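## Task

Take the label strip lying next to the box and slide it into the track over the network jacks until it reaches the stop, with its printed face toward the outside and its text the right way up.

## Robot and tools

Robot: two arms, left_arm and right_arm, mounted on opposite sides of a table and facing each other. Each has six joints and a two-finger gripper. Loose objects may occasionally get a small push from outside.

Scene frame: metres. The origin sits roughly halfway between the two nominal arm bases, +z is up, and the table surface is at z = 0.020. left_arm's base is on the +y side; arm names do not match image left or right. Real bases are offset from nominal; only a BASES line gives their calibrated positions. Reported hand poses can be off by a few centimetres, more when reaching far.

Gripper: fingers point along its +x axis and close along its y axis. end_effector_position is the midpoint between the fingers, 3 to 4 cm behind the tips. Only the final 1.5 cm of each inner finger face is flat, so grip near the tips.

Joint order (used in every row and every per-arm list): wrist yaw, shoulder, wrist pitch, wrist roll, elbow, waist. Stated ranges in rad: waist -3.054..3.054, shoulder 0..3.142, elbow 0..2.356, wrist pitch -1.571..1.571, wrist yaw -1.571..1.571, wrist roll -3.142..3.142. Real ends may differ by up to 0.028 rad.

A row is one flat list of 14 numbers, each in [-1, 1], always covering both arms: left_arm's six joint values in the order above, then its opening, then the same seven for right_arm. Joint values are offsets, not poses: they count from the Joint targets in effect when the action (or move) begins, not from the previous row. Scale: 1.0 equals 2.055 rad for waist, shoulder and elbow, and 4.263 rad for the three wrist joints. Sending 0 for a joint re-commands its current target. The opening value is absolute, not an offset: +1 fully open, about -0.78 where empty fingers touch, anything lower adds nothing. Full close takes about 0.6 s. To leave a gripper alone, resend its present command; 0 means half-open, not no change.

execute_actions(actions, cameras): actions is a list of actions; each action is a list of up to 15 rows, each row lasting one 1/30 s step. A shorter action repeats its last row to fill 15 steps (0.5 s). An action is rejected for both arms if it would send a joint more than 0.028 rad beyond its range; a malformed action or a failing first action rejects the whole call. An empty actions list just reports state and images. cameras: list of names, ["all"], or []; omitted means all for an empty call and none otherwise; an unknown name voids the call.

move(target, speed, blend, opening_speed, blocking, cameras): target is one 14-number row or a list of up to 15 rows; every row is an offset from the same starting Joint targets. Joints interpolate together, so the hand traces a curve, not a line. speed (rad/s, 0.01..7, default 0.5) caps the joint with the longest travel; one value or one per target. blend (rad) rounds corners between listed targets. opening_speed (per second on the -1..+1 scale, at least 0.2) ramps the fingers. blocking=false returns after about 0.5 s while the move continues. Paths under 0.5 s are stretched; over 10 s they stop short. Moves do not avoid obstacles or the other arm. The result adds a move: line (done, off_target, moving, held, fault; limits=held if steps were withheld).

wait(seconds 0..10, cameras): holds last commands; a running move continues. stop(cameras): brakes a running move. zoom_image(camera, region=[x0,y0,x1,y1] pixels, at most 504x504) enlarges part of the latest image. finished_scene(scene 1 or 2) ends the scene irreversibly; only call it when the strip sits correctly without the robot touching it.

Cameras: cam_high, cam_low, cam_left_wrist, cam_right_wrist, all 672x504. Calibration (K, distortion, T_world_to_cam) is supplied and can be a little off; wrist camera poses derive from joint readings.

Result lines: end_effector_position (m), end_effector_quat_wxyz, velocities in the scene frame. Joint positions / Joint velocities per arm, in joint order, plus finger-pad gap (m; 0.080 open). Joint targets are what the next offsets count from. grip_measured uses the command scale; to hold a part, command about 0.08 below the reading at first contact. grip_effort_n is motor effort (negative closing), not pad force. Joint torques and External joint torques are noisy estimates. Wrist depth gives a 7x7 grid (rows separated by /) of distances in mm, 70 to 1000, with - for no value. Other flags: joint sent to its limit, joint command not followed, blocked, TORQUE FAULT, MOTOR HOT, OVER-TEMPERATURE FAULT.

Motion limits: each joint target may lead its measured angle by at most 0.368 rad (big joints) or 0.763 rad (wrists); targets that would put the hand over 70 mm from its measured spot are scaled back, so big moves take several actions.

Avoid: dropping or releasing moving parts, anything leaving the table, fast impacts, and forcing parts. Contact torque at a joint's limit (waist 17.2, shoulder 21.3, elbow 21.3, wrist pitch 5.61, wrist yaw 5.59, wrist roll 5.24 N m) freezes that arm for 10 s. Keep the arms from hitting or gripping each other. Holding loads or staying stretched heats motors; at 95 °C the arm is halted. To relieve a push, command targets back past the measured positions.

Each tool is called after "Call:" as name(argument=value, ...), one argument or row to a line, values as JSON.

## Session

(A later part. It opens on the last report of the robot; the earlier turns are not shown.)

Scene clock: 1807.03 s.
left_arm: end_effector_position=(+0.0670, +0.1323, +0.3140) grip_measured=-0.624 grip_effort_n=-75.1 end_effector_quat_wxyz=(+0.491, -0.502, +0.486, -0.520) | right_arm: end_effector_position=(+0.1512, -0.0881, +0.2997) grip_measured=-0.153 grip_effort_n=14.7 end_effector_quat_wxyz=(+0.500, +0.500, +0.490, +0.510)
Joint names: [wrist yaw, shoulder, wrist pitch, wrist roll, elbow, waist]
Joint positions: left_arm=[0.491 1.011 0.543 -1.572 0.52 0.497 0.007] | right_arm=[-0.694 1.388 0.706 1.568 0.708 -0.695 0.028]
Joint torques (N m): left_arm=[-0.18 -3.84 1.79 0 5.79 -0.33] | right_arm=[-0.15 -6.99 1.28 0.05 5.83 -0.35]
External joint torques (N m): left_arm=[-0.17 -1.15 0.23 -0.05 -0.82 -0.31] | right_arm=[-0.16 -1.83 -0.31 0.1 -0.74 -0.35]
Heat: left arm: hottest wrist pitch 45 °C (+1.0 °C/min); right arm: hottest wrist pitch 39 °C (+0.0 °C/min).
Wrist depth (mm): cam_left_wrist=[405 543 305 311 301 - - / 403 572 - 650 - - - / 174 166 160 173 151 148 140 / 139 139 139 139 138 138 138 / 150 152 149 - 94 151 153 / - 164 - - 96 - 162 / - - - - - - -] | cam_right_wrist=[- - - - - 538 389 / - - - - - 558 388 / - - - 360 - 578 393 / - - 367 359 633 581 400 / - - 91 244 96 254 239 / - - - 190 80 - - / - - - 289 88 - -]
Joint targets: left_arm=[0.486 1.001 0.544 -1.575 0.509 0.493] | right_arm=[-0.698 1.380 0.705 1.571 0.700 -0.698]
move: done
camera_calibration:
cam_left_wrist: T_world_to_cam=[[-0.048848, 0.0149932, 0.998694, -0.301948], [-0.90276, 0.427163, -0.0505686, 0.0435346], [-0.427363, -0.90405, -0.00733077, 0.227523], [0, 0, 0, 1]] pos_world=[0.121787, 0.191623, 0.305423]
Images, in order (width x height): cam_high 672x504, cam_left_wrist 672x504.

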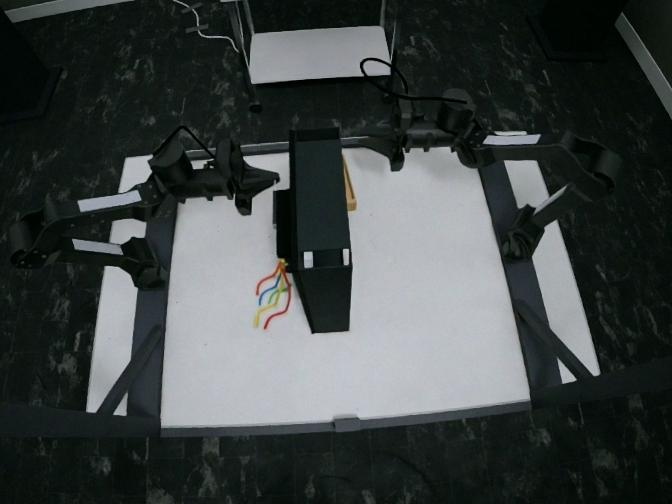

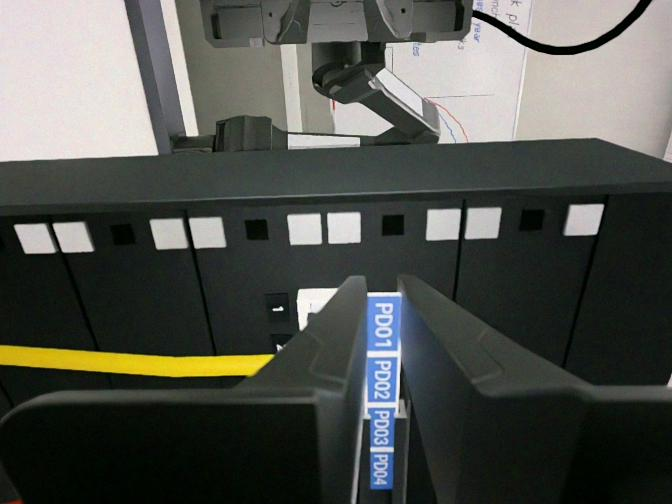

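Call:
move(
  target=[-0.01067, -0.01134, -0.00331, 0, -0.00448, -0.02209, -0.64, 0, 0, 0, 0, 0, 0, -0.15],
  speed=0.025,
  cameras=["cam_left_wrist", "cam_high"],
)

Call:
zoom_image(
  camera="cam_left_wrist",
  region=[352, 330, 416, 414],
)

Call:
zoom_image(
  camera="cam_left_wrist",
  region=[230, 230, 410, 370],
)

Call:
zoom_image(
  camera="cam_high",
  region=[262, 174, 286, 214],
)

Scene clock: 1852.47 s.
left_arm: end_effector_position=(+0.0573, +0.1324, +0.3144) grip_measured=-0.624 grip_effort_n=-75.1 end_effector_quat_wxyz=(+0.490, -0.503, +0.486, -0.520) | right_arm: end_effector_position=(+0.1512, -0.0881, +0.2997) grip_measured=-0.153 grip_effort_n=15.1 end_effector_quat_wxyz=(+0.500, +0.500, +0.490, +0.510)
Joint names: [wrist yaw, shoulder, wrist pitch, wrist roll, elbow, waist]
Joint positions: left_arm=[0.446 0.987 0.529 -1.572 0.511 0.452 0.007] | right_arm=[-0.694 1.388 0.706 1.568 0.708 -0.695 0.028]
Joint torques (N m): left_arm=[-0.21 -3.67 1.82 0.02 5.81 -0.38] | right_arm=[-0.15 -7.05 1.29 0.07 5.85 -0.35]
External joint torques (N m): left_arm=[-0.2 -1.15 0.27 -0.03 -0.77 -0.36] | right_arm=[-0.15 -1.92 -0.3 0.12 -0.7 -0.4]
Heat: left arm: hottest wrist pitch 43 °C (-1.0 °C/min); right arm: hottest wrist pitch 39 °C (+0.0 °C/min).
Wrist depth (mm): cam_left_wrist=[411 548 - 399 - - - / 406 583 - - 556 - - / - 132 132 132 131 129 129 / 139 139 139 139 138 138 138 / 149 149 146 - 94 151 153 / - 161 - - 96 - 163 / - - - 122 - - -] | cam_right_wrist=[- - - - - 539 390 / - - - - - 569 394 / - - - 368 - 572 395 / - - 368 366 630 577 399 / - - 84 244 96 255 239 / - - - 190 80 - - / - - - 291 88 - -]
Joint targets: left_arm=[0.441 0.978 0.530 -1.575 0.500 0.447] | right_arm=[-0.698 1.380 0.705 1.571 0.700 -0.698]
move: done
camera_calibration:
cam_left_wrist: T_world_to_cam=[[-0.0469087, 0.0162931, 0.998766, -0.303108], [-0.902818, 0.427179, -0.049371, 0.034474], [-0.427456, -0.90402, -0.00532871, 0.222907], [0, 0, 0, 1]] pos_world=[0.112188, 0.191725, 0.305624]
Images, in order (width x height): cam_high 672x504, cam_left_wrist 672x504.

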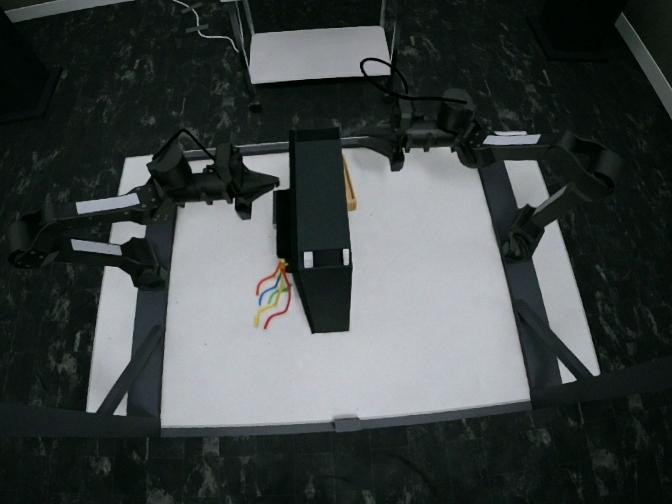

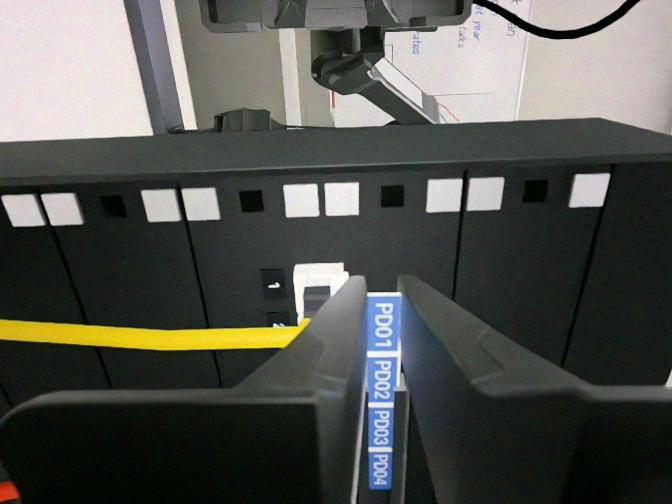

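Scaled by 6.000.

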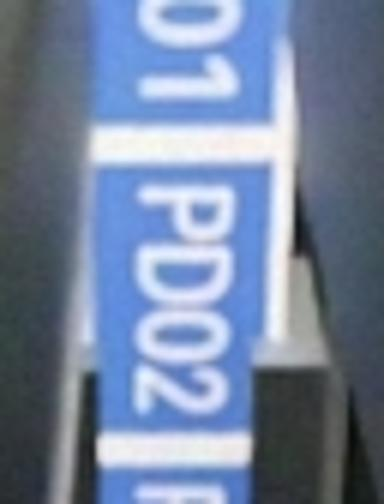

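Scaled by 2.800.

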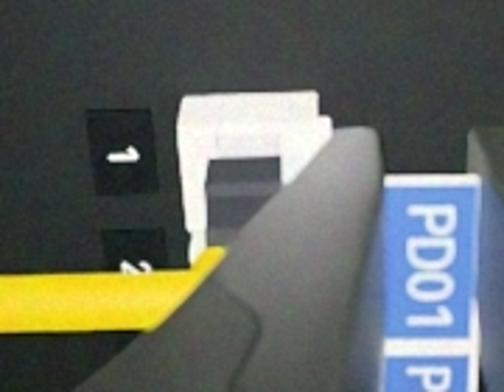

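Scaled by 12.600.

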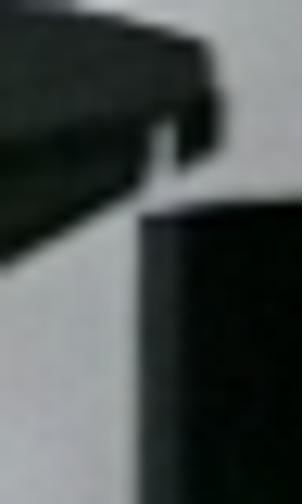

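Call:
move(
  target=[-0.0103, -0.00822, -0.00237, 0, -0.00375, -0.02131, -0.64, 0, 0, 0, 0, 0, 0, -0.15],
  speed=0.025,
  cameras=["cam_left_wrist", "cam_high"],
)

Call:
zoom_image(
  camera="cam_left_wrist",
  region=[346, 280, 426, 385],
)

Call:
zoom_image(
  camera="cam_high",
  region=[262, 174, 286, 214],
)

Scene clock: 1889.03 s.
left_arm: end_effector_position=(+0.0486, +0.1321, +0.3141) grip_measured=-0.624 grip_effort_n=-75.1 end_effector_quat_wxyz=(+0.489, -0.504, +0.487, -0.520) | right_arm: end_effector_position=(+0.1512, -0.0881, +0.2997) grip_measured=-0.153 grip_effort_n=15.1 end_effector_quat_wxyz=(+0.500, +0.500, +0.490, +0.510)
Joint names: [wrist yaw, shoulder, wrist pitch, wrist roll, elbow, waist]
Joint positions: left_arm=[0.402 0.97 0.519 -1.572 0.503 0.408 0.007] | right_arm=[-0.694 1.388 0.706 1.568 0.708 -0.695 0.028]
Joint torques (N m): left_arm=[-0.2 -3.54 1.82 0.01 5.86 -0.31] | right_arm=[-0.14 -7.05 1.27 0.06 5.84 -0.32]
External joint torques (N m): left_arm=[-0.19 -1.05 0.24 -0.04 -0.78 -0.32] | right_arm=[-0.14 -1.88 -0.33 0.11 -0.73 -0.35]
Heat: left arm: hottest wrist pitch 44 °C (+0.0 °C/min); right arm: hottest wrist pitch 39 °C (+0.0 °C/min).
Wrist depth (mm): cam_left_wrist=[410 547 - 412 - - - / 387 511 - 199 193 181 170 / 130 126 126 126 126 127 127 / 139 141 138 134 138 138 138 / 155 152 146 - 94 151 153 / - 161 - - 96 - 162 / - - - - - - -] | cam_right_wrist=[- - - - - 540 386 / - - - - - 565 392 / - - - - - 572 395 / - - 380 375 647 579 401 / - - 84 242 96 254 240 / - - - 190 80 - - / - - - 288 88 - -]
Joint targets: left_arm=[0.397 0.961 0.520 -1.575 0.492 0.404] | right_arm=[-0.698 1.380 0.705 1.571 0.700 -0.698]
move: done
camera_calibration:
cam_left_wrist: T_world_to_cam=[[-0.0443089, 0.0161804, 0.998887, -0.303401], [-0.902886, 0.427307, -0.0469722, 0.0259327], [-0.427591, -0.903962, -0.00432449, 0.218479], [0, 0, 0, 1]] pos_world=[0.103391, 0.191325, 0.305226]
Images, in order (width x height): cam_high 672x504, cam_left_wrist 672x504.

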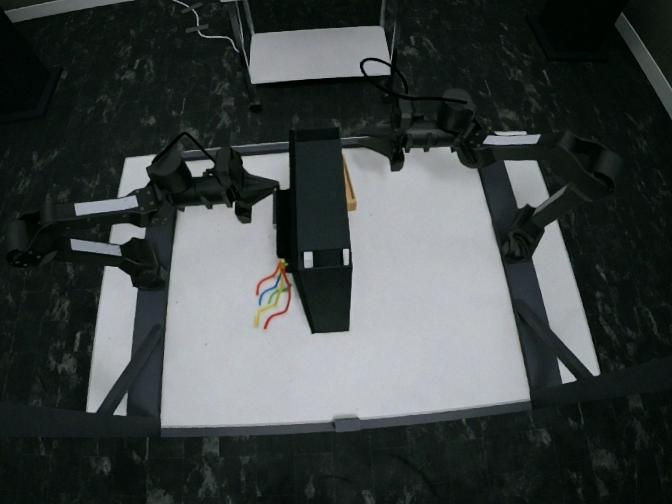

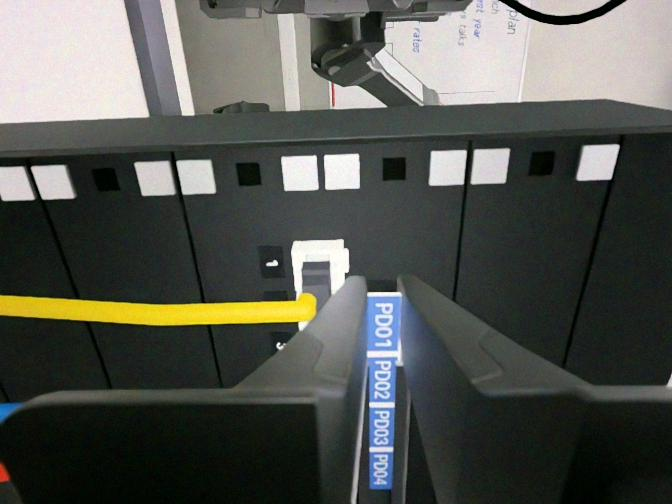

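Scaled by 4.800.

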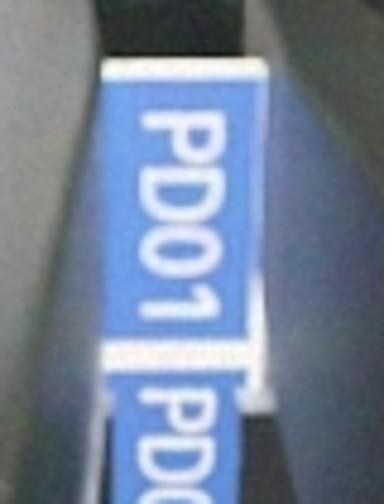

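Scaled by 12.600.

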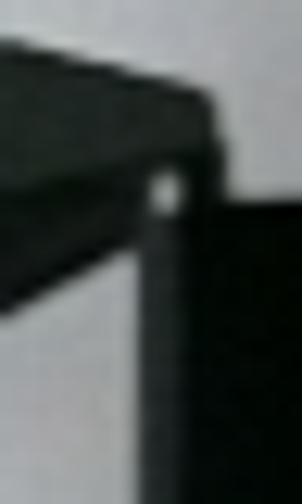

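Call:
move(
  target=[-0.00211, -0.00185, -0.00056, 0, -0.0005, -0.00438, -0.64, 0, 0, 0, 0, 0, 0, -0.15],
  speed=0.015,
  cameras=["cam_left_wrist"],
)

Call:
zoom_image(
  camera="cam_left_wrist",
  region=[346, 280, 426, 385],
)

Scene clock: 1900.40 s.
left_arm: end_effector_position=(+0.0469, +0.1321, +0.3143) grip_measured=-0.624 grip_effort_n=-75.1 end_effector_quat_wxyz=(+0.489, -0.504, +0.487, -0.520) | right_arm: end_effector_position=(+0.1512, -0.0881, +0.2997) grip_measured=-0.153 grip_effort_n=15.1 end_effector_quat_wxyz=(+0.500, +0.500, +0.490, +0.510)
Joint names: [wrist yaw, shoulder, wrist pitch, wrist roll, elbow, waist]
Joint positions: left_arm=[0.393 0.967 0.516 -1.572 0.502 0.399 0.007] | right_arm=[-0.694 1.388 0.706 1.568 0.708 -0.695 0.028]
Joint torques (N m): left_arm=[-0.19 -3.54 1.82 0.01 5.89 -0.33] | right_arm=[-0.15 -7.09 1.27 0.06 5.75 -0.29]
External joint torques (N m): left_arm=[-0.18 -1.09 0.25 -0.04 -0.73 -0.33] | right_arm=[-0.17 -1.95 -0.31 0.11 -0.79 -0.25]
Heat: left arm: hottest wrist pitch 44 °C (+1.0 °C/min); right arm: hottest wrist pitch 39 °C (+0.0 °C/min).
Wrist depth (mm): cam_left_wrist=[408 547 - 408 - - - / 388 506 598 191 177 169 157 / 126 126 127 126 128 127 127 / 139 139 139 134 138 138 138 / 155 152 146 - 94 150 153 / - 161 - - 97 - 162 / - - - 122 - - -] | cam_right_wrist=[- - - - - 538 388 / - - - - - 572 390 / - - - - - 577 397 / - - 382 380 641 581 397 / - - 84 243 96 254 239 / - - - 190 80 - - / - - - 289 88 - -]
Joint targets: left_arm=[0.388 0.957 0.517 -1.575 0.491 0.395] | right_arm=[-0.698 1.380 0.705 1.571 0.700 -0.698]
move: done
camera_calibration:
cam_left_wrist: T_world_to_cam=[[-0.0440606, 0.0167027, 0.998889, -0.303704], [-0.903089, 0.426878, -0.0469728, 0.0244629], [-0.427188, -0.904155, -0.0037245, 0.217656], [0, 0, 0, 1]] pos_world=[0.101691, 0.191425, 0.305326]
Images, in order (width x height): cam_left_wrist 672x504.

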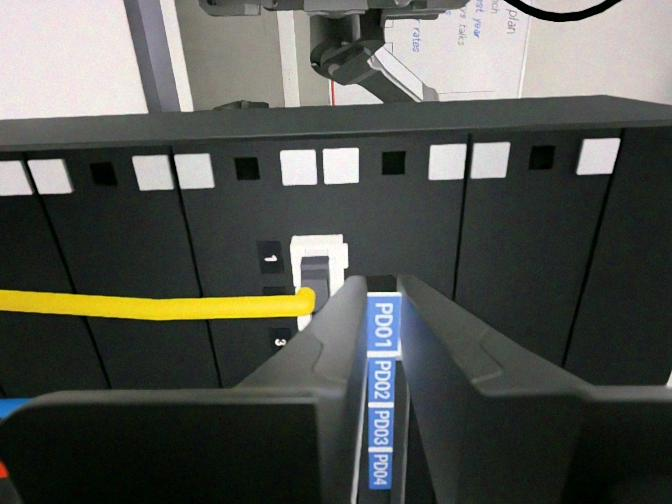

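Scaled by 4.800.

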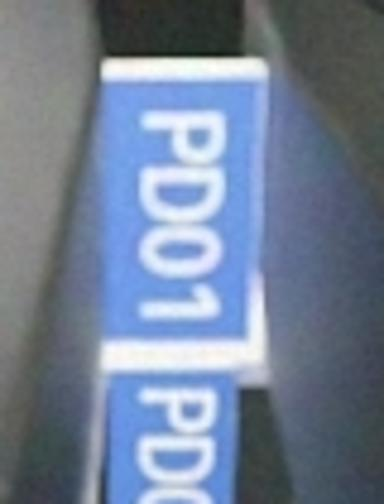

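Call:
move(
  target=[0, 0, 0, 0, 0, 0, -0.48, 0, 0, 0, 0, 0, 0, -0.15],
  speed=0.02,
  opening_speed=0.2,
  cameras=["cam_left_wrist", "cam_high"],
)

Call:
zoom_image(
  camera="cam_left_wrist",
  region=[336, 270, 436, 400],
)

Call:
zoom_image(
  camera="cam_high",
  region=[262, 174, 286, 214],
)

Scene clock: 1921.27 s.
left_arm: end_effector_position=(+0.0469, +0.1322, +0.3143) grip_measured=-0.484 grip_effort_n=15.6 end_effector_quat_wxyz=(+0.489, -0.504, +0.487, -0.519) | right_arm: end_effector_position=(+0.1512, -0.0881, +0.2997) grip_measured=-0.153 grip_effort_n=14.7 end_effector_quat_wxyz=(+0.500, +0.500, +0.490, +0.510)
Joint names: [wrist yaw, shoulder, wrist pitch, wrist roll, elbow, waist]
Joint positions: left_arm=[0.393 0.966 0.516 -1.572 0.501 0.399 0.013] | right_arm=[-0.694 1.388 0.706 1.568 0.708 -0.695 0.028]
Joint torques (N m): left_arm=[-0.19 -3.5 1.82 0.02 5.93 -0.35] | right_arm=[-0.15 -7.05 1.27 0.05 5.82 -0.35]
External joint torques (N m): left_arm=[-0.19 -1.07 0.26 -0.03 -0.66 -0.33] | right_arm=[-0.16 -1.94 -0.32 0.11 -0.7 -0.38]
Heat: left arm: hottest wrist pitch 45 °C (+2.0 °C/min); right arm: hottest wrist pitch 39 °C (+0.0 °C/min).
Wrist depth (mm): cam_left_wrist=[409 543 - 410 - - - / 388 510 592 191 178 170 158 / 127 126 126 126 127 127 127 / 139 141 139 134 138 138 138 / 155 152 146 100 104 150 152 / - - - - 94 - 162 / - - - - - - -] | cam_right_wrist=[- - - - - 538 393 / - - - - - 567 392 / - - - - - 575 395 / - - 384 374 640 585 397 / - - 84 243 96 254 239 / - - - 190 80 - - / - - - 289 88 - -]
Joint targets: left_arm=[0.388 0.957 0.517 -1.575 0.491 0.395] | right_arm=[-0.698 1.380 0.705 1.571 0.700 -0.698]
move: done
camera_calibration:
cam_left_wrist: T_world_to_cam=[[-0.0440683, 0.0166876, 0.998889, -0.303702], [-0.903241, 0.426555, -0.0469747, 0.0244979], [-0.426866, -0.904307, -0.00372461, 0.217742], [0, 0, 0, 1]] pos_world=[0.101691, 0.191524, 0.305326]
Images, in order (width x height): cam_high 672x504, cam_left_wrist 672x504.

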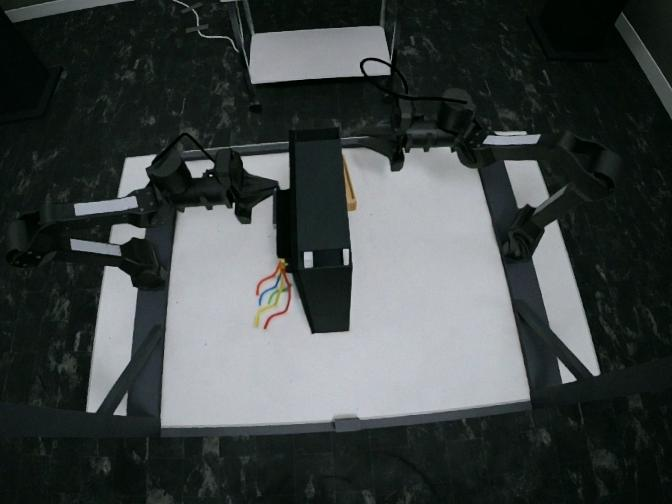

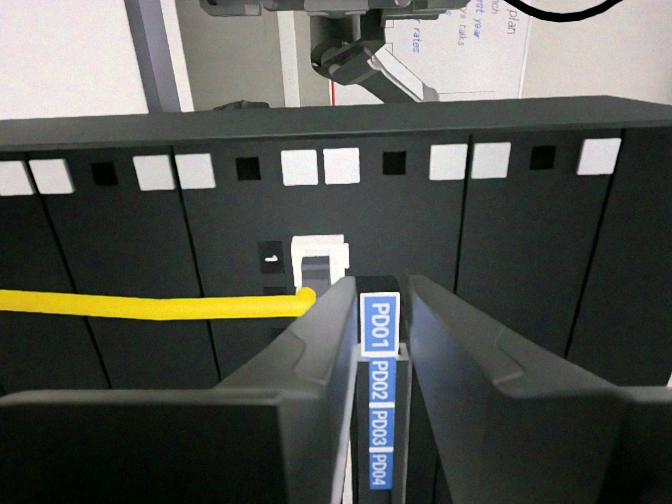

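Scaled by 3.877.

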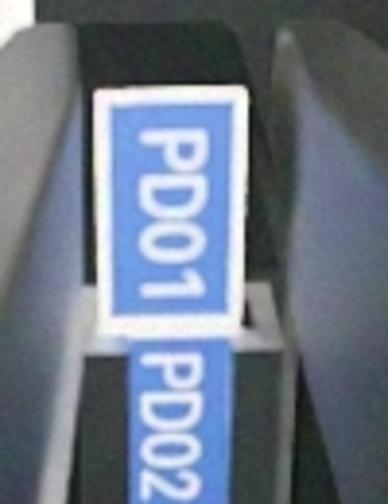

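Scaled by 12.600.

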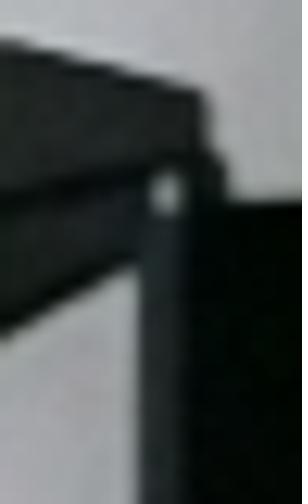

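Call:
move(
  target=[
    [0.00199, 0.00633, 0.00047, 0, 0.01119, 0.00365, -0.34, 0, 0, 0, 0, 0, 0, -0.15],
    [0.01454, 0.01786, 0.00361, 0, 0.01839, 0.02973, -0.34, 0, 0, 0, 0, 0, 0, -0.15],
    [0.0354, 0.04141, 0.01002, 0, 0.02866, 0.07299, -0.34, 0, 0, 0, 0, 0, 0, -0.15],
  ],
  speed=[0.03, 0.04, 0.1],
  opening_speed=0.3,
  cameras=["cam_left_wrist", "cam_high"],
)

Call:
zoom_image(
  camera="cam_left_wrist",
  region=[320, 340, 460, 504],
)

Call:
zoom_image(
  camera="cam_high",
  region=[262, 170, 292, 210],
)

Scene clock: 1953.73 s.
left_arm: end_effector_position=(+0.0768, +0.1319, +0.3135) grip_measured=-0.344 grip_effort_n=16.0 end_effector_quat_wxyz=(+0.492, -0.501, +0.486, -0.520) | right_arm: end_effector_position=(+0.1512, -0.0881, +0.2997) grip_measured=-0.153 grip_effort_n=14.7 end_effector_quat_wxyz=(+0.500, +0.500, +0.490, +0.510)
Joint names: [wrist yaw, shoulder, wrist pitch, wrist roll, elbow, waist]
Joint positions: left_arm=[0.534 1.037 0.556 -1.572 0.531 0.54 0.02] | right_arm=[-0.694 1.388 0.706 1.568 0.708 -0.695 0.028]
Joint torques (N m): left_arm=[0.1 -2.1 2.04 -0.01 9.43 0.39] | right_arm=[-0.15 -7.07 1.28 0.05 5.84 -0.37]
External joint torques (N m): left_arm=[0.11 0.66 0.51 -0.06 2.95 0.39] | right_arm=[-0.16 -1.91 -0.32 0.11 -0.73 -0.34]
Heat: left arm: hottest wrist pitch 46 °C (+2.0 °C/min); right arm: hottest wrist pitch 39 °C (+0.0 °C/min).
Wrist depth (mm): cam_left_wrist=[408 540 298 301 294 - - / 405 570 - - - - - / 364 206 198 191 187 180 195 / 141 141 141 139 138 137 139 / 152 152 149 146 - 148 152 / - - - 139 115 - - / - - - 124 121 - -] | cam_right_wrist=[- - - - - 545 389 / - - - - - 571 392 / - - 450 365 - 574 392 / - - 367 348 646 583 403 / - - 91 244 96 255 238 / - - - 190 80 - - / - - - 289 88 - -]
Joint targets: left_arm=[0.539 1.042 0.560 -1.575 0.550 0.545] | right_arm=[-0.698 1.380 0.705 1.571 0.700 -0.698]
move: done
camera_calibration:
cam_left_wrist: T_world_to_cam=[[-0.0498165, 0.0122233, 0.998684, -0.300503], [-0.902902, 0.426897, -0.0502637, 0.0525142], [-0.426949, -0.904218, -0.0102301, 0.232207], [0, 0, 0, 1]] pos_world=[0.131586, 0.191221, 0.305123]
Images, in order (width x height): cam_high 672x504, cam_left_wrist 672x504.

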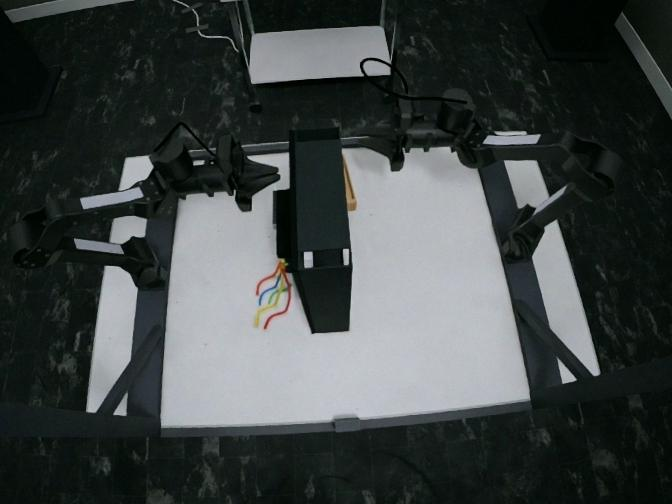

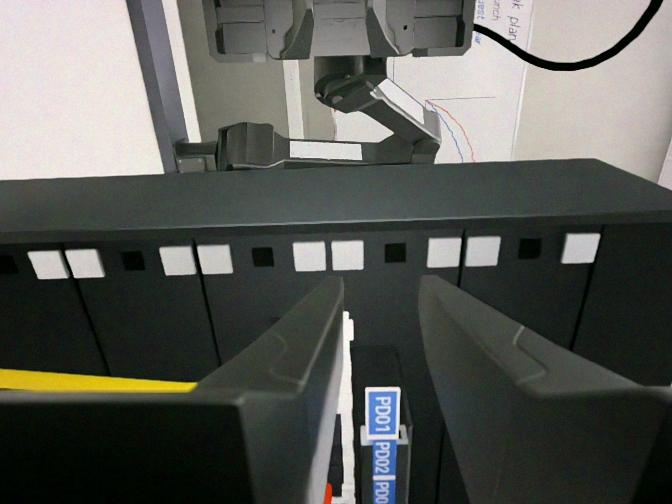

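Scaled by 3.073.

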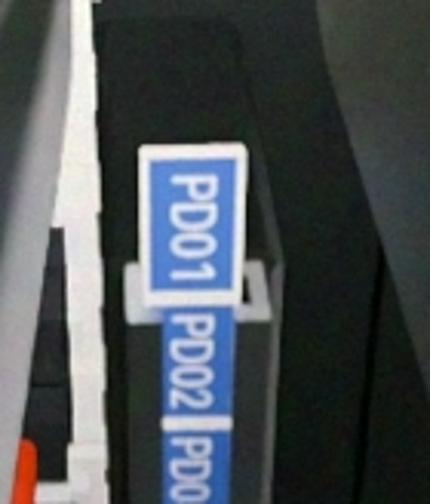

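Scaled by 12.600.

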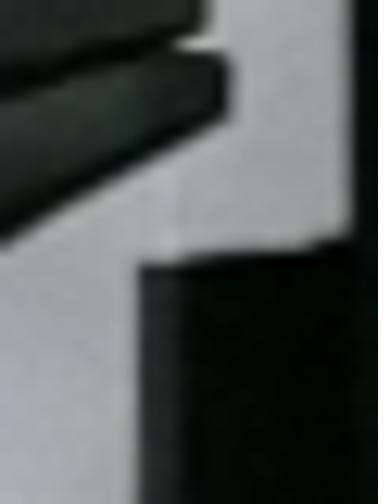

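Call:
move(
  target=[0.08937, 0.0471, 0.01178, -0.01642, 0.03727, 0.06438, -0.467, 0, 0, 0, 0, 0, 0, -0.15],
  speed=0.2,
  opening_speed=0.2,
  cameras=["cam_left_wrist", "cam_high"],
)

Call:
zoom_image(
  camera="cam_left_wrist",
  region=[300, 240, 480, 400],
)

Call:
zoom_image(
  camera="cam_high",
  region=[262, 170, 292, 210],
)

Scene clock: 2062.87 s.
left_arm: end_effector_position=(+0.0742, +0.1348, +0.3237) grip_measured=-0.464 grip_effort_n=-17.4 end_effector_quat_wxyz=(+0.415, -0.445, +0.553, -0.570) | right_arm: end_effector_position=(+0.1512, -0.0881, +0.2997) grip_measured=-0.153 grip_effort_n=15.1 end_effector_quat_wxyz=(+0.500, +0.500, +0.490, +0.510)
Joint names: [wrist yaw, shoulder, wrist pitch, wrist roll, elbow, waist]
Joint positions: left_arm=[0.915 1.134 0.606 -1.642 0.608 0.673 0.014] | right_arm=[-0.694 1.388 0.706 1.568 0.708 -0.695 0.028]
Joint torques (N m): left_arm=[0.1 -2.53 1.84 0 9.14 0.37] | right_arm=[-0.17 -7.04 1.27 0.06 5.82 -0.32]
External joint torques (N m): left_arm=[0.14 0.76 0.43 -0.05 2.72 0.36] | right_arm=[-0.18 -1.9 -0.33 0.11 -0.77 -0.33]
Motor temperatures (°C): left_arm=[25 23 49 24 40 22] | right_arm=[24 31 39 26 29 23]
Heat: left arm: hottest wrist pitch 49 °C (+0.0 °C/min); right arm: hottest wrist pitch 39 °C (+0.0 °C/min). Fold the left arm in close to its base, or ease its load, before you think long.
Wrist depth (mm): cam_left_wrist=[426 553 556 588 - - - / 168 168 168 168 168 169 - / 131 130 131 131 131 131 132 / 146 146 146 146 146 146 147 / 166 165 160 161 - 166 - / - - - 200 - - - / - - - 250 - - -] | cam_right_wrist=[- - - - - 538 388 / - - - - - 568 391 / - - 417 355 - 574 396 / - - 361 362 656 578 400 / - - 91 244 96 255 239 / - - - 190 80 - - / - - - 289 88 - -]
Joint targets: left_arm=[0.920 1.139 0.610 -1.645 0.626 0.677] | right_arm=[-0.698 1.380 0.705 1.571 0.700 -0.698]
MOTOR HOT: the wrist pitch of the left arm reports 49 °C; the controller stops that arm at 95 °C. To cool a motor, set the load down, stop pushing, or move to a pose that needs little force.
move: done
camera_calibration:
cam_left_wrist: T_world_to_cam=[[-0.0136312, 0.0220944, 0.999663, -0.315156], [-0.769854, 0.637746, -0.024593, 0.00288901], [-0.638074, -0.76993, 0.00831621, 0.225467], [0, 0, 0, 1]] pos_world=[0.141793, 0.178714, 0.313246]
Images, in order (width x height): cam_high 672x504, cam_left_wrist 672x504.

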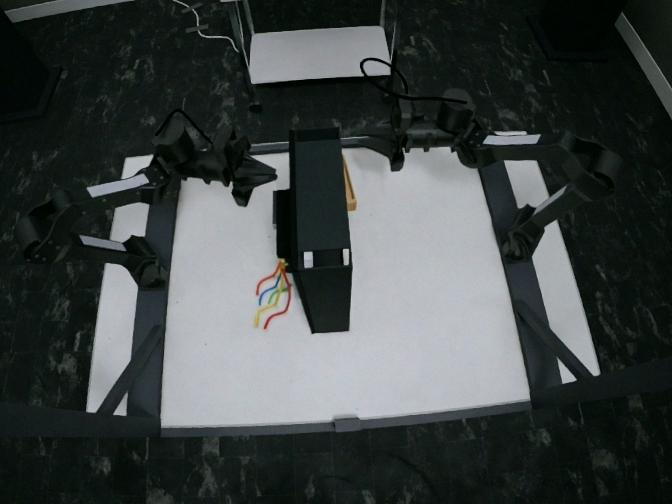

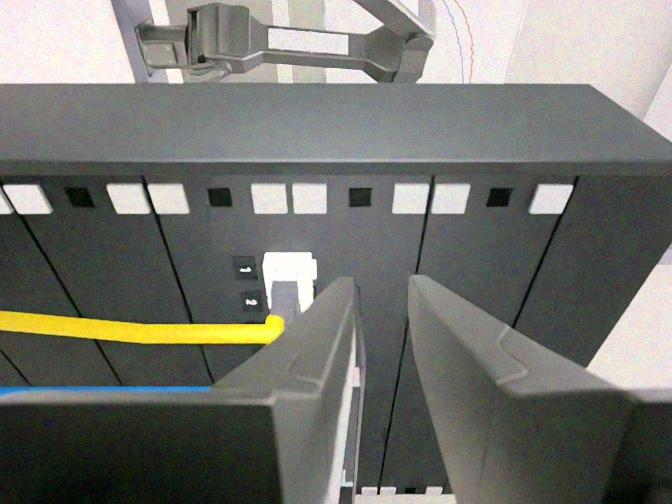

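Scaled by 2.800.

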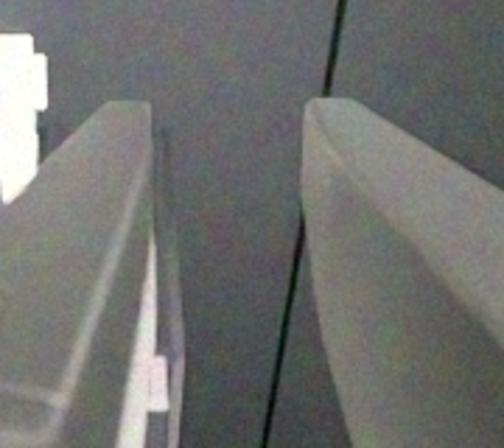

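Scaled by 12.600.

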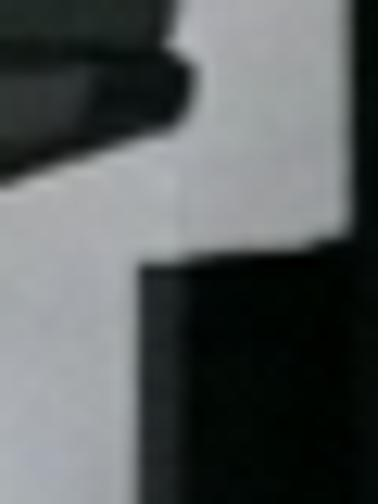

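Call:
zoom_image(
  camera="cam_left_wrist",
  region=[336, 310, 376, 400],
)

Scaled by 5.600.

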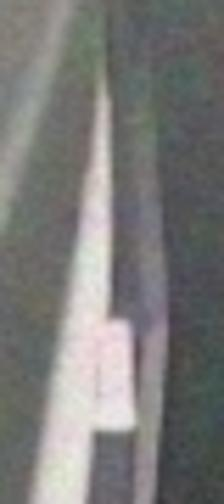

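Call:
move(
  target=[0, 0.00243, 0, 0, 0, 0, -0.467, 0, 0, 0, 0, 0, 0, -0.15],
  speed=0.03,
  cameras=["cam_left_wrist", "cam_high"],
)

Call:
zoom_image(
  camera="cam_left_wrist",
  region=[320, 300, 390, 400],
)

Call:
zoom_image(
  camera="cam_high",
  region=[262, 170, 292, 210],
)

Scene clock: 2126.87 s.
left_arm: end_effector_position=(+0.0748, +0.1342, +0.3226) grip_measured=-0.464 grip_effort_n=-17.4 end_effector_quat_wxyz=(+0.415, -0.445, +0.554, -0.568) | right_arm: end_effector_position=(+0.1512, -0.0881, +0.2997) grip_measured=-0.153 grip_effort_n=15.1 end_effector_quat_wxyz=(+0.500, +0.500, +0.490, +0.510)
Joint names: [wrist yaw, shoulder, wrist pitch, wrist roll, elbow, waist]
Joint positions: left_arm=[0.915 1.138 0.606 -1.642 0.609 0.673 0.014] | right_arm=[-0.694 1.388 0.706 1.568 0.708 -0.695 0.028]
Joint torques (N m): left_arm=[0.09 -2.55 1.83 0.01 9.08 0.36] | right_arm=[-0.15 -7.03 1.27 0.06 5.84 -0.36]
External joint torques (N m): left_arm=[0.13 0.67 0.46 -0.04 2.76 0.36] | right_arm=[-0.17 -1.87 -0.34 0.12 -0.77 -0.36]
Motor temperatures (°C): left_arm=[25 23 47 24 45 22] | right_arm=[24 31 40 26 29 23]
Heat: left arm: hottest wrist pitch 47 °C (-2.0 °C/min); right arm: hottest wrist pitch 40 °C (+1.0 °C/min).
Wrist depth (mm): cam_left_wrist=[423 557 554 600 589 - - / 168 169 168 169 170 171 - / 131 131 132 132 132 132 133 / 146 145 145 145 145 145 145 / 165 165 160 154 - 164 - / - - - 152 - - - / - - - 248 - - -] | cam_right_wrist=[- - - - - 543 390 / - - - - - 569 391 / - - 414 357 - 574 395 / - - 360 364 660 583 401 / - - 91 244 96 254 238 / - - - 190 80 - - / - - - 290 88 - -]
Joint targets: left_arm=[0.920 1.144 0.610 -1.645 0.627 0.677] | right_arm=[-0.698 1.380 0.705 1.571 0.700 -0.698]
MOTOR HOT: cleared for the motors of the left arm.
move: done
camera_calibration:
cam_left_wrist: T_world_to_cam=[[-0.0113499, 0.0190459, 0.999754, -0.31385], [-0.769874, 0.637854, -0.0208916, 0.00246097], [-0.638095, -0.769922, 0.00742334, 0.225612], [0, 0, 0, 1]] pos_world=[0.142295, 0.178112, 0.312149]
Images, in order (width x height): cam_high 672x504, cam_left_wrist 672x504.

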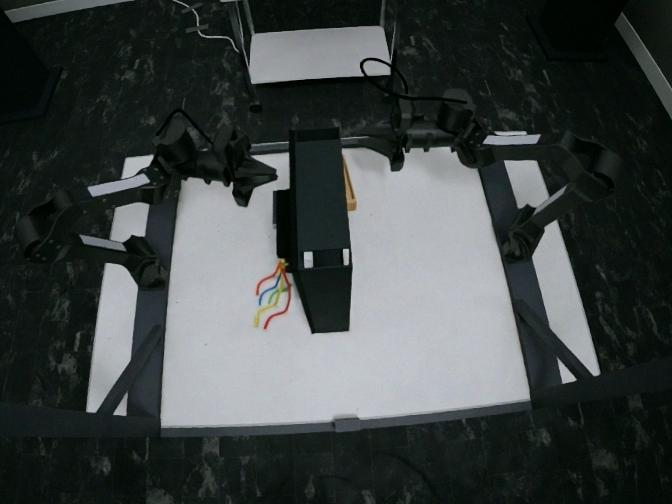

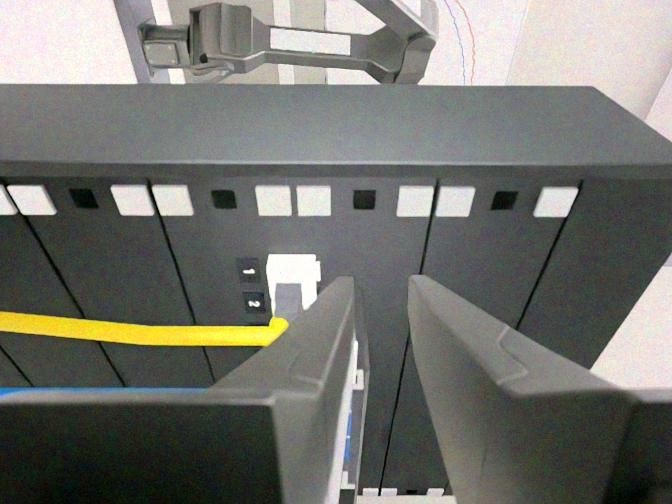

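Scaled by 5.040.

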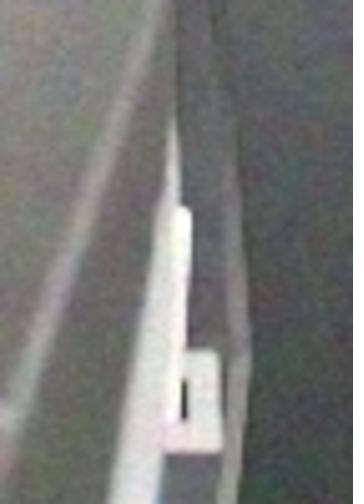

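Scaled by 12.600.

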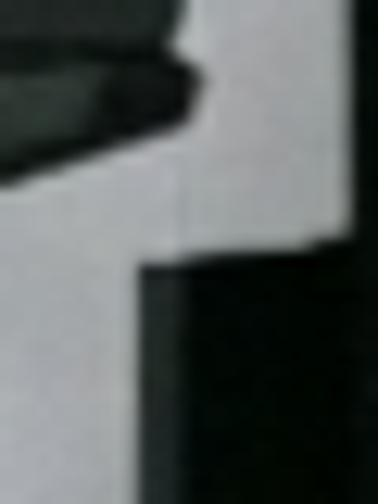

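Call:
move(
  target=[0.00089, -0.01041, 0.00059, 0, -0.01747, 0.00229, -0.467, 0, 0, 0, 0, 0, 0, -0.15],
  speed=0.03,
  cameras=["cam_left_wrist", "cam_high"],
)

Call:
zoom_image(
  camera="cam_left_wrist",
  region=[320, 300, 390, 400],
)

Call:
zoom_image(
  camera="cam_high",
  region=[262, 170, 292, 210],
)

Scene clock: 2167.33 s.
left_arm: end_effector_position=(+0.0749, +0.1358, +0.3214) grip_measured=-0.464 grip_effort_n=-17.4 end_effector_quat_wxyz=(+0.415, -0.446, +0.554, -0.568) | right_arm: end_effector_position=(+0.1512, -0.0881, +0.2997) grip_measured=-0.153 grip_effort_n=15.1 end_effector_quat_wxyz=(+0.500, +0.500, +0.490, +0.510)
Joint names: [wrist yaw, shoulder, wrist pitch, wrist roll, elbow, waist]
Joint positions: left_arm=[0.919 1.133 0.609 -1.642 0.601 0.678 0.014] | right_arm=[-0.694 1.388 0.706 1.568 0.708 -0.695 0.028]
Joint torques (N m): left_arm=[0.09 -4.54 1.83 0 5.59 0.38] | right_arm=[-0.15 -7.07 1.28 0.06 5.8 -0.3]
External joint torques (N m): left_arm=[0.13 -1.28 0.43 -0.05 -0.8 0.36] | right_arm=[-0.16 -1.91 -0.31 0.11 -0.73 -0.31]
Heat: left arm: hottest wrist pitch 46 °C (-1.0 °C/min); right arm: hottest wrist pitch 40 °C (+0.0 °C/min).
Wrist depth (mm): cam_left_wrist=[422 560 559 604 585 - - / 169 170 170 170 170 171 - / 132 132 132 133 133 133 132 / 148 148 148 144 147 148 148 / 168 168 161 153 - 167 - / - - - 154 - - - / - - - 239 - - -] | cam_right_wrist=[- - - - - 539 390 / - - - - - 567 392 / - - 418 357 - 568 397 / - - 366 367 660 584 400 / - - 91 243 96 255 238 / - - - 190 80 - - / - - - 289 88 - -]
Joint targets: left_arm=[0.923 1.123 0.613 -1.645 0.591 0.682] | right_arm=[-0.698 1.380 0.705 1.571 0.700 -0.698]
move: done
camera_calibration:
cam_left_wrist: T_world_to_cam=[[-0.0115765, 0.0189402, 0.999754, -0.31263], [-0.770638, 0.636928, -0.02099, 0.00173443], [-0.637168, -0.770691, 0.0072226, 0.227062], [0, 0, 0, 1]] pos_world=[0.142394, 0.179811, 0.310949]
Images, in order (width x height): cam_high 672x504, cam_left_wrist 672x504.

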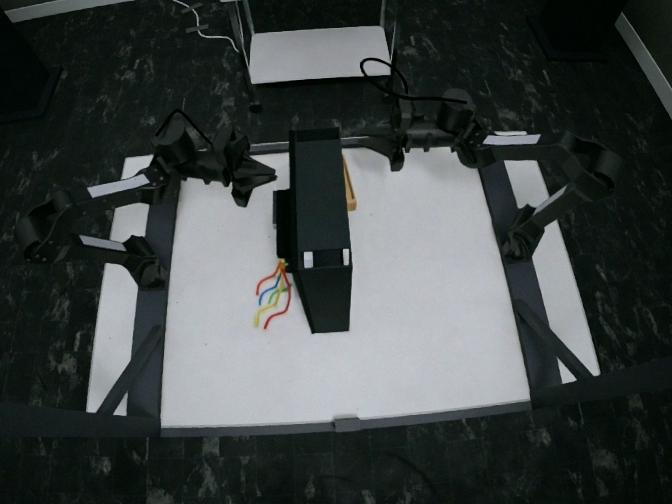

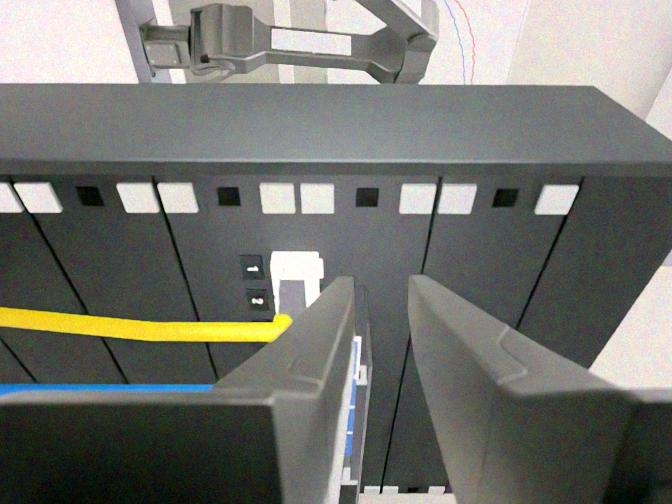

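Scaled by 5.040.

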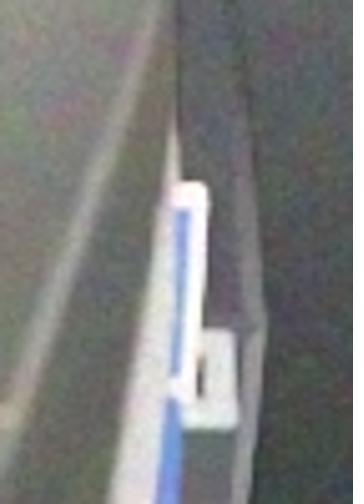

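Scaled by 12.600.

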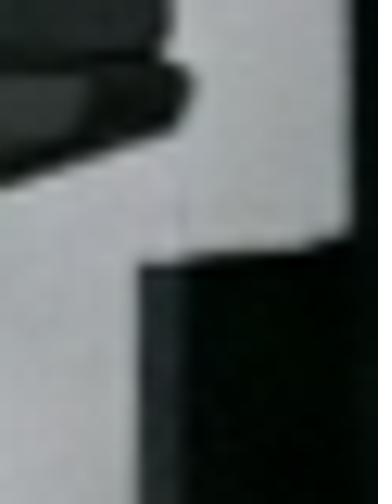

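Call:
move(
  target=[-0.00511, -0.00472, -0.00183, 0, -0.00307, -0.01061, -0.467, 0, 0, 0, 0, 0, 0, -0.15],
  speed=0.02,
  cameras=["cam_left_wrist"],
)

Call:
zoom_image(
  camera="cam_left_wrist",
  region=[320, 290, 390, 390],
)

Scene clock: 2199.93 s.
left_arm: end_effector_position=(+0.0711, +0.1358, +0.3210) grip_measured=-0.464 grip_effort_n=-17.4 end_effector_quat_wxyz=(+0.414, -0.445, +0.554, -0.568) | right_arm: end_effector_position=(+0.1512, -0.0881, +0.2997) grip_measured=-0.153 grip_effort_n=15.1 end_effector_quat_wxyz=(+0.500, +0.500, +0.490, +0.510)
Joint names: [wrist yaw, shoulder, wrist pitch, wrist roll, elbow, waist]
Joint positions: left_arm=[0.907 1.123 0.605 -1.642 0.595 0.664 0.014] | right_arm=[-0.694 1.388 0.706 1.568 0.708 -0.695 0.028]
Joint torques (N m): left_arm=[-0.2 -4.51 1.59 0.01 5.59 -0.34] | right_arm=[-0.15 -7.05 1.27 0.06 5.8 -0.32]
External joint torques (N m): left_arm=[-0.17 -1.33 0.21 -0.04 -0.74 -0.33] | right_arm=[-0.16 -1.88 -0.33 0.11 -0.77 -0.34]
Motor temperatures (°C): left_arm=[25 25 45 24 39 22] | right_arm=[24 31 40 26 29 23]
Heat: left arm: hottest wrist pitch 45 °C (-2.0 °C/min); right arm: hottest wrist pitch 40 °C (+0.0 °C/min).
Wrist depth (mm): cam_left_wrist=[422 554 560 608 582 - - / 158 159 159 159 159 161 174 / 131 130 131 131 130 132 132 / 148 148 147 143 148 147 147 / 173 168 162 137 - 167 - / - - - 146 - - - / - - - 239 - - -] | cam_right_wrist=[- - - - - 540 389 / - - - - - 567 390 / - - 419 360 - 569 392 / - - 365 363 660 578 395 / - - 91 243 96 254 238 / - - - 190 80 - - / - - - 289 88 - -]
Joint targets: left_arm=[0.902 1.113 0.605 -1.645 0.584 0.660] | right_arm=[-0.698 1.380 0.705 1.571 0.700 -0.698]
move: done
camera_calibration:
cam_left_wrist: T_world_to_cam=[[-0.0101632, 0.0185937, 0.999775, -0.312412], [-0.769659, 0.638152, -0.0196922, -0.00181938], [-0.638374, -0.769686, 0.00782508, 0.224431], [0, 0, 0, 1]] pos_world=[0.138696, 0.179712, 0.31055]
Images, in order (width x height): cam_left_wrist 672x504.

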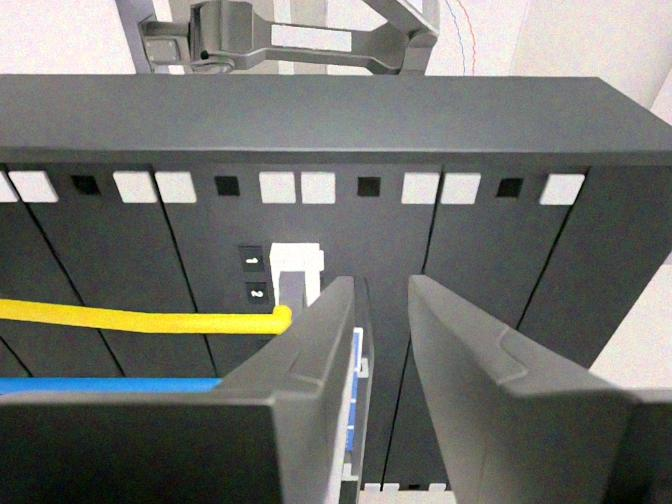

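Scaled by 5.040.

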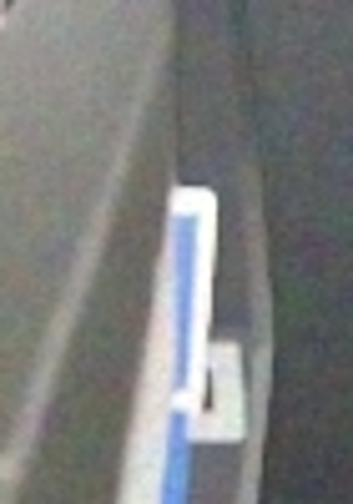

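Call:
move(
  target=[-0.00302, -0.00438, -0.00086, 0, -0.00259, -0.00588, -0.467, 0, 0, 0, 0, 0, 0, -0.15],
  speed=0.02,
  cameras=["cam_left_wrist"],
)

Call:
zoom_image(
  camera="cam_left_wrist",
  region=[310, 270, 400, 390],
)

Scene clock: 2237.50 s.
left_arm: end_effector_position=(+0.0680, +0.1357, +0.3212) grip_measured=-0.464 grip_effort_n=-17.0 end_effector_quat_wxyz=(+0.414, -0.446, +0.554, -0.568) | right_arm: end_effector_position=(+0.1512, -0.0881, +0.2997) grip_measured=-0.153 grip_effort_n=15.1 end_effector_quat_wxyz=(+0.500, +0.500, +0.490, +0.510)
Joint names: [wrist yaw, shoulder, wrist pitch, wrist roll, elbow, waist]
Joint positions: left_arm=[0.894 1.114 0.601 -1.642 0.59 0.652 0.014] | right_arm=[-0.694 1.388 0.706 1.568 0.708 -0.695 0.028]
Joint torques (N m): left_arm=[-0.21 -4.41 1.59 0.01 5.61 -0.33] | right_arm=[-0.15 -7.07 1.28 0.05 5.83 -0.35]
External joint torques (N m): left_arm=[-0.18 -1.22 0.17 -0.04 -0.81 -0.32] | right_arm=[-0.16 -1.86 -0.34 0.11 -0.81 -0.36]
Heat: left arm: hottest wrist pitch 45 °C (-1.0 °C/min); right arm: hottest wrist pitch 40 °C (+0.0 °C/min).
Wrist depth (mm): cam_left_wrist=[419 555 555 595 - - - / 161 150 151 151 151 153 153 / 128 127 129 128 127 129 128 / 147 148 147 143 148 147 148 / 173 162 124 139 - 167 - / - - - 146 - - - / - - - 239 - - -] | cam_right_wrist=[- - - - - 541 388 / - - - - - 566 392 / - - 419 361 - 568 390 / - - 366 365 656 585 400 / - - 91 243 96 254 239 / - - - 190 80 - - / - - - 290 88 - -]
Joint targets: left_arm=[0.889 1.104 0.601 -1.645 0.579 0.648] | right_arm=[-0.698 1.380 0.705 1.571 0.700 -0.698]
move: done
camera_calibration:
cam_left_wrist: T_world_to_cam=[[-0.00955181, 0.0194977, 0.999764, -0.312687], [-0.77013, 0.63758, -0.0197922, -0.00408476], [-0.637816, -0.770137, 0.00892575, 0.222052], [0, 0, 0, 1]] pos_world=[0.135496, 0.179712, 0.31055]
Images, in order (width x height): cam_left_wrist 672x504.

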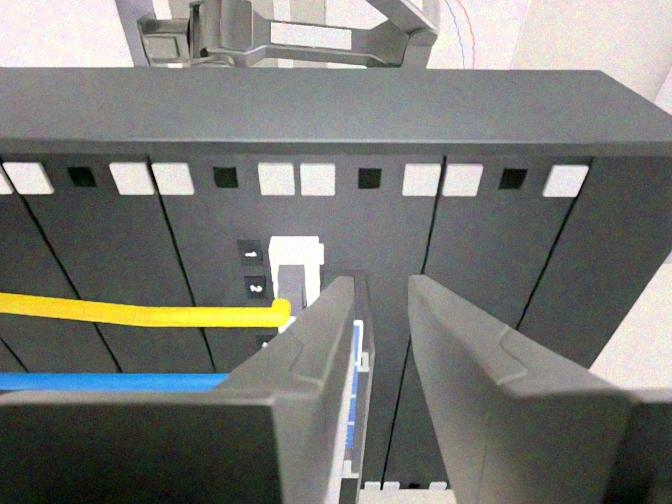

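Scaled by 4.200.

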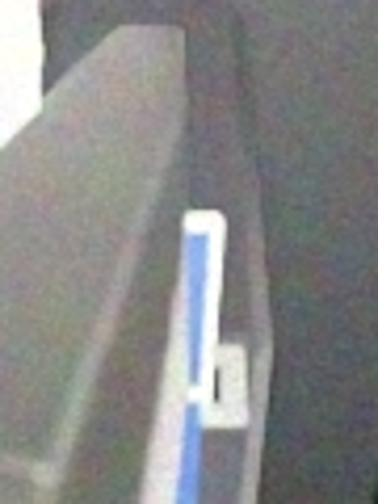

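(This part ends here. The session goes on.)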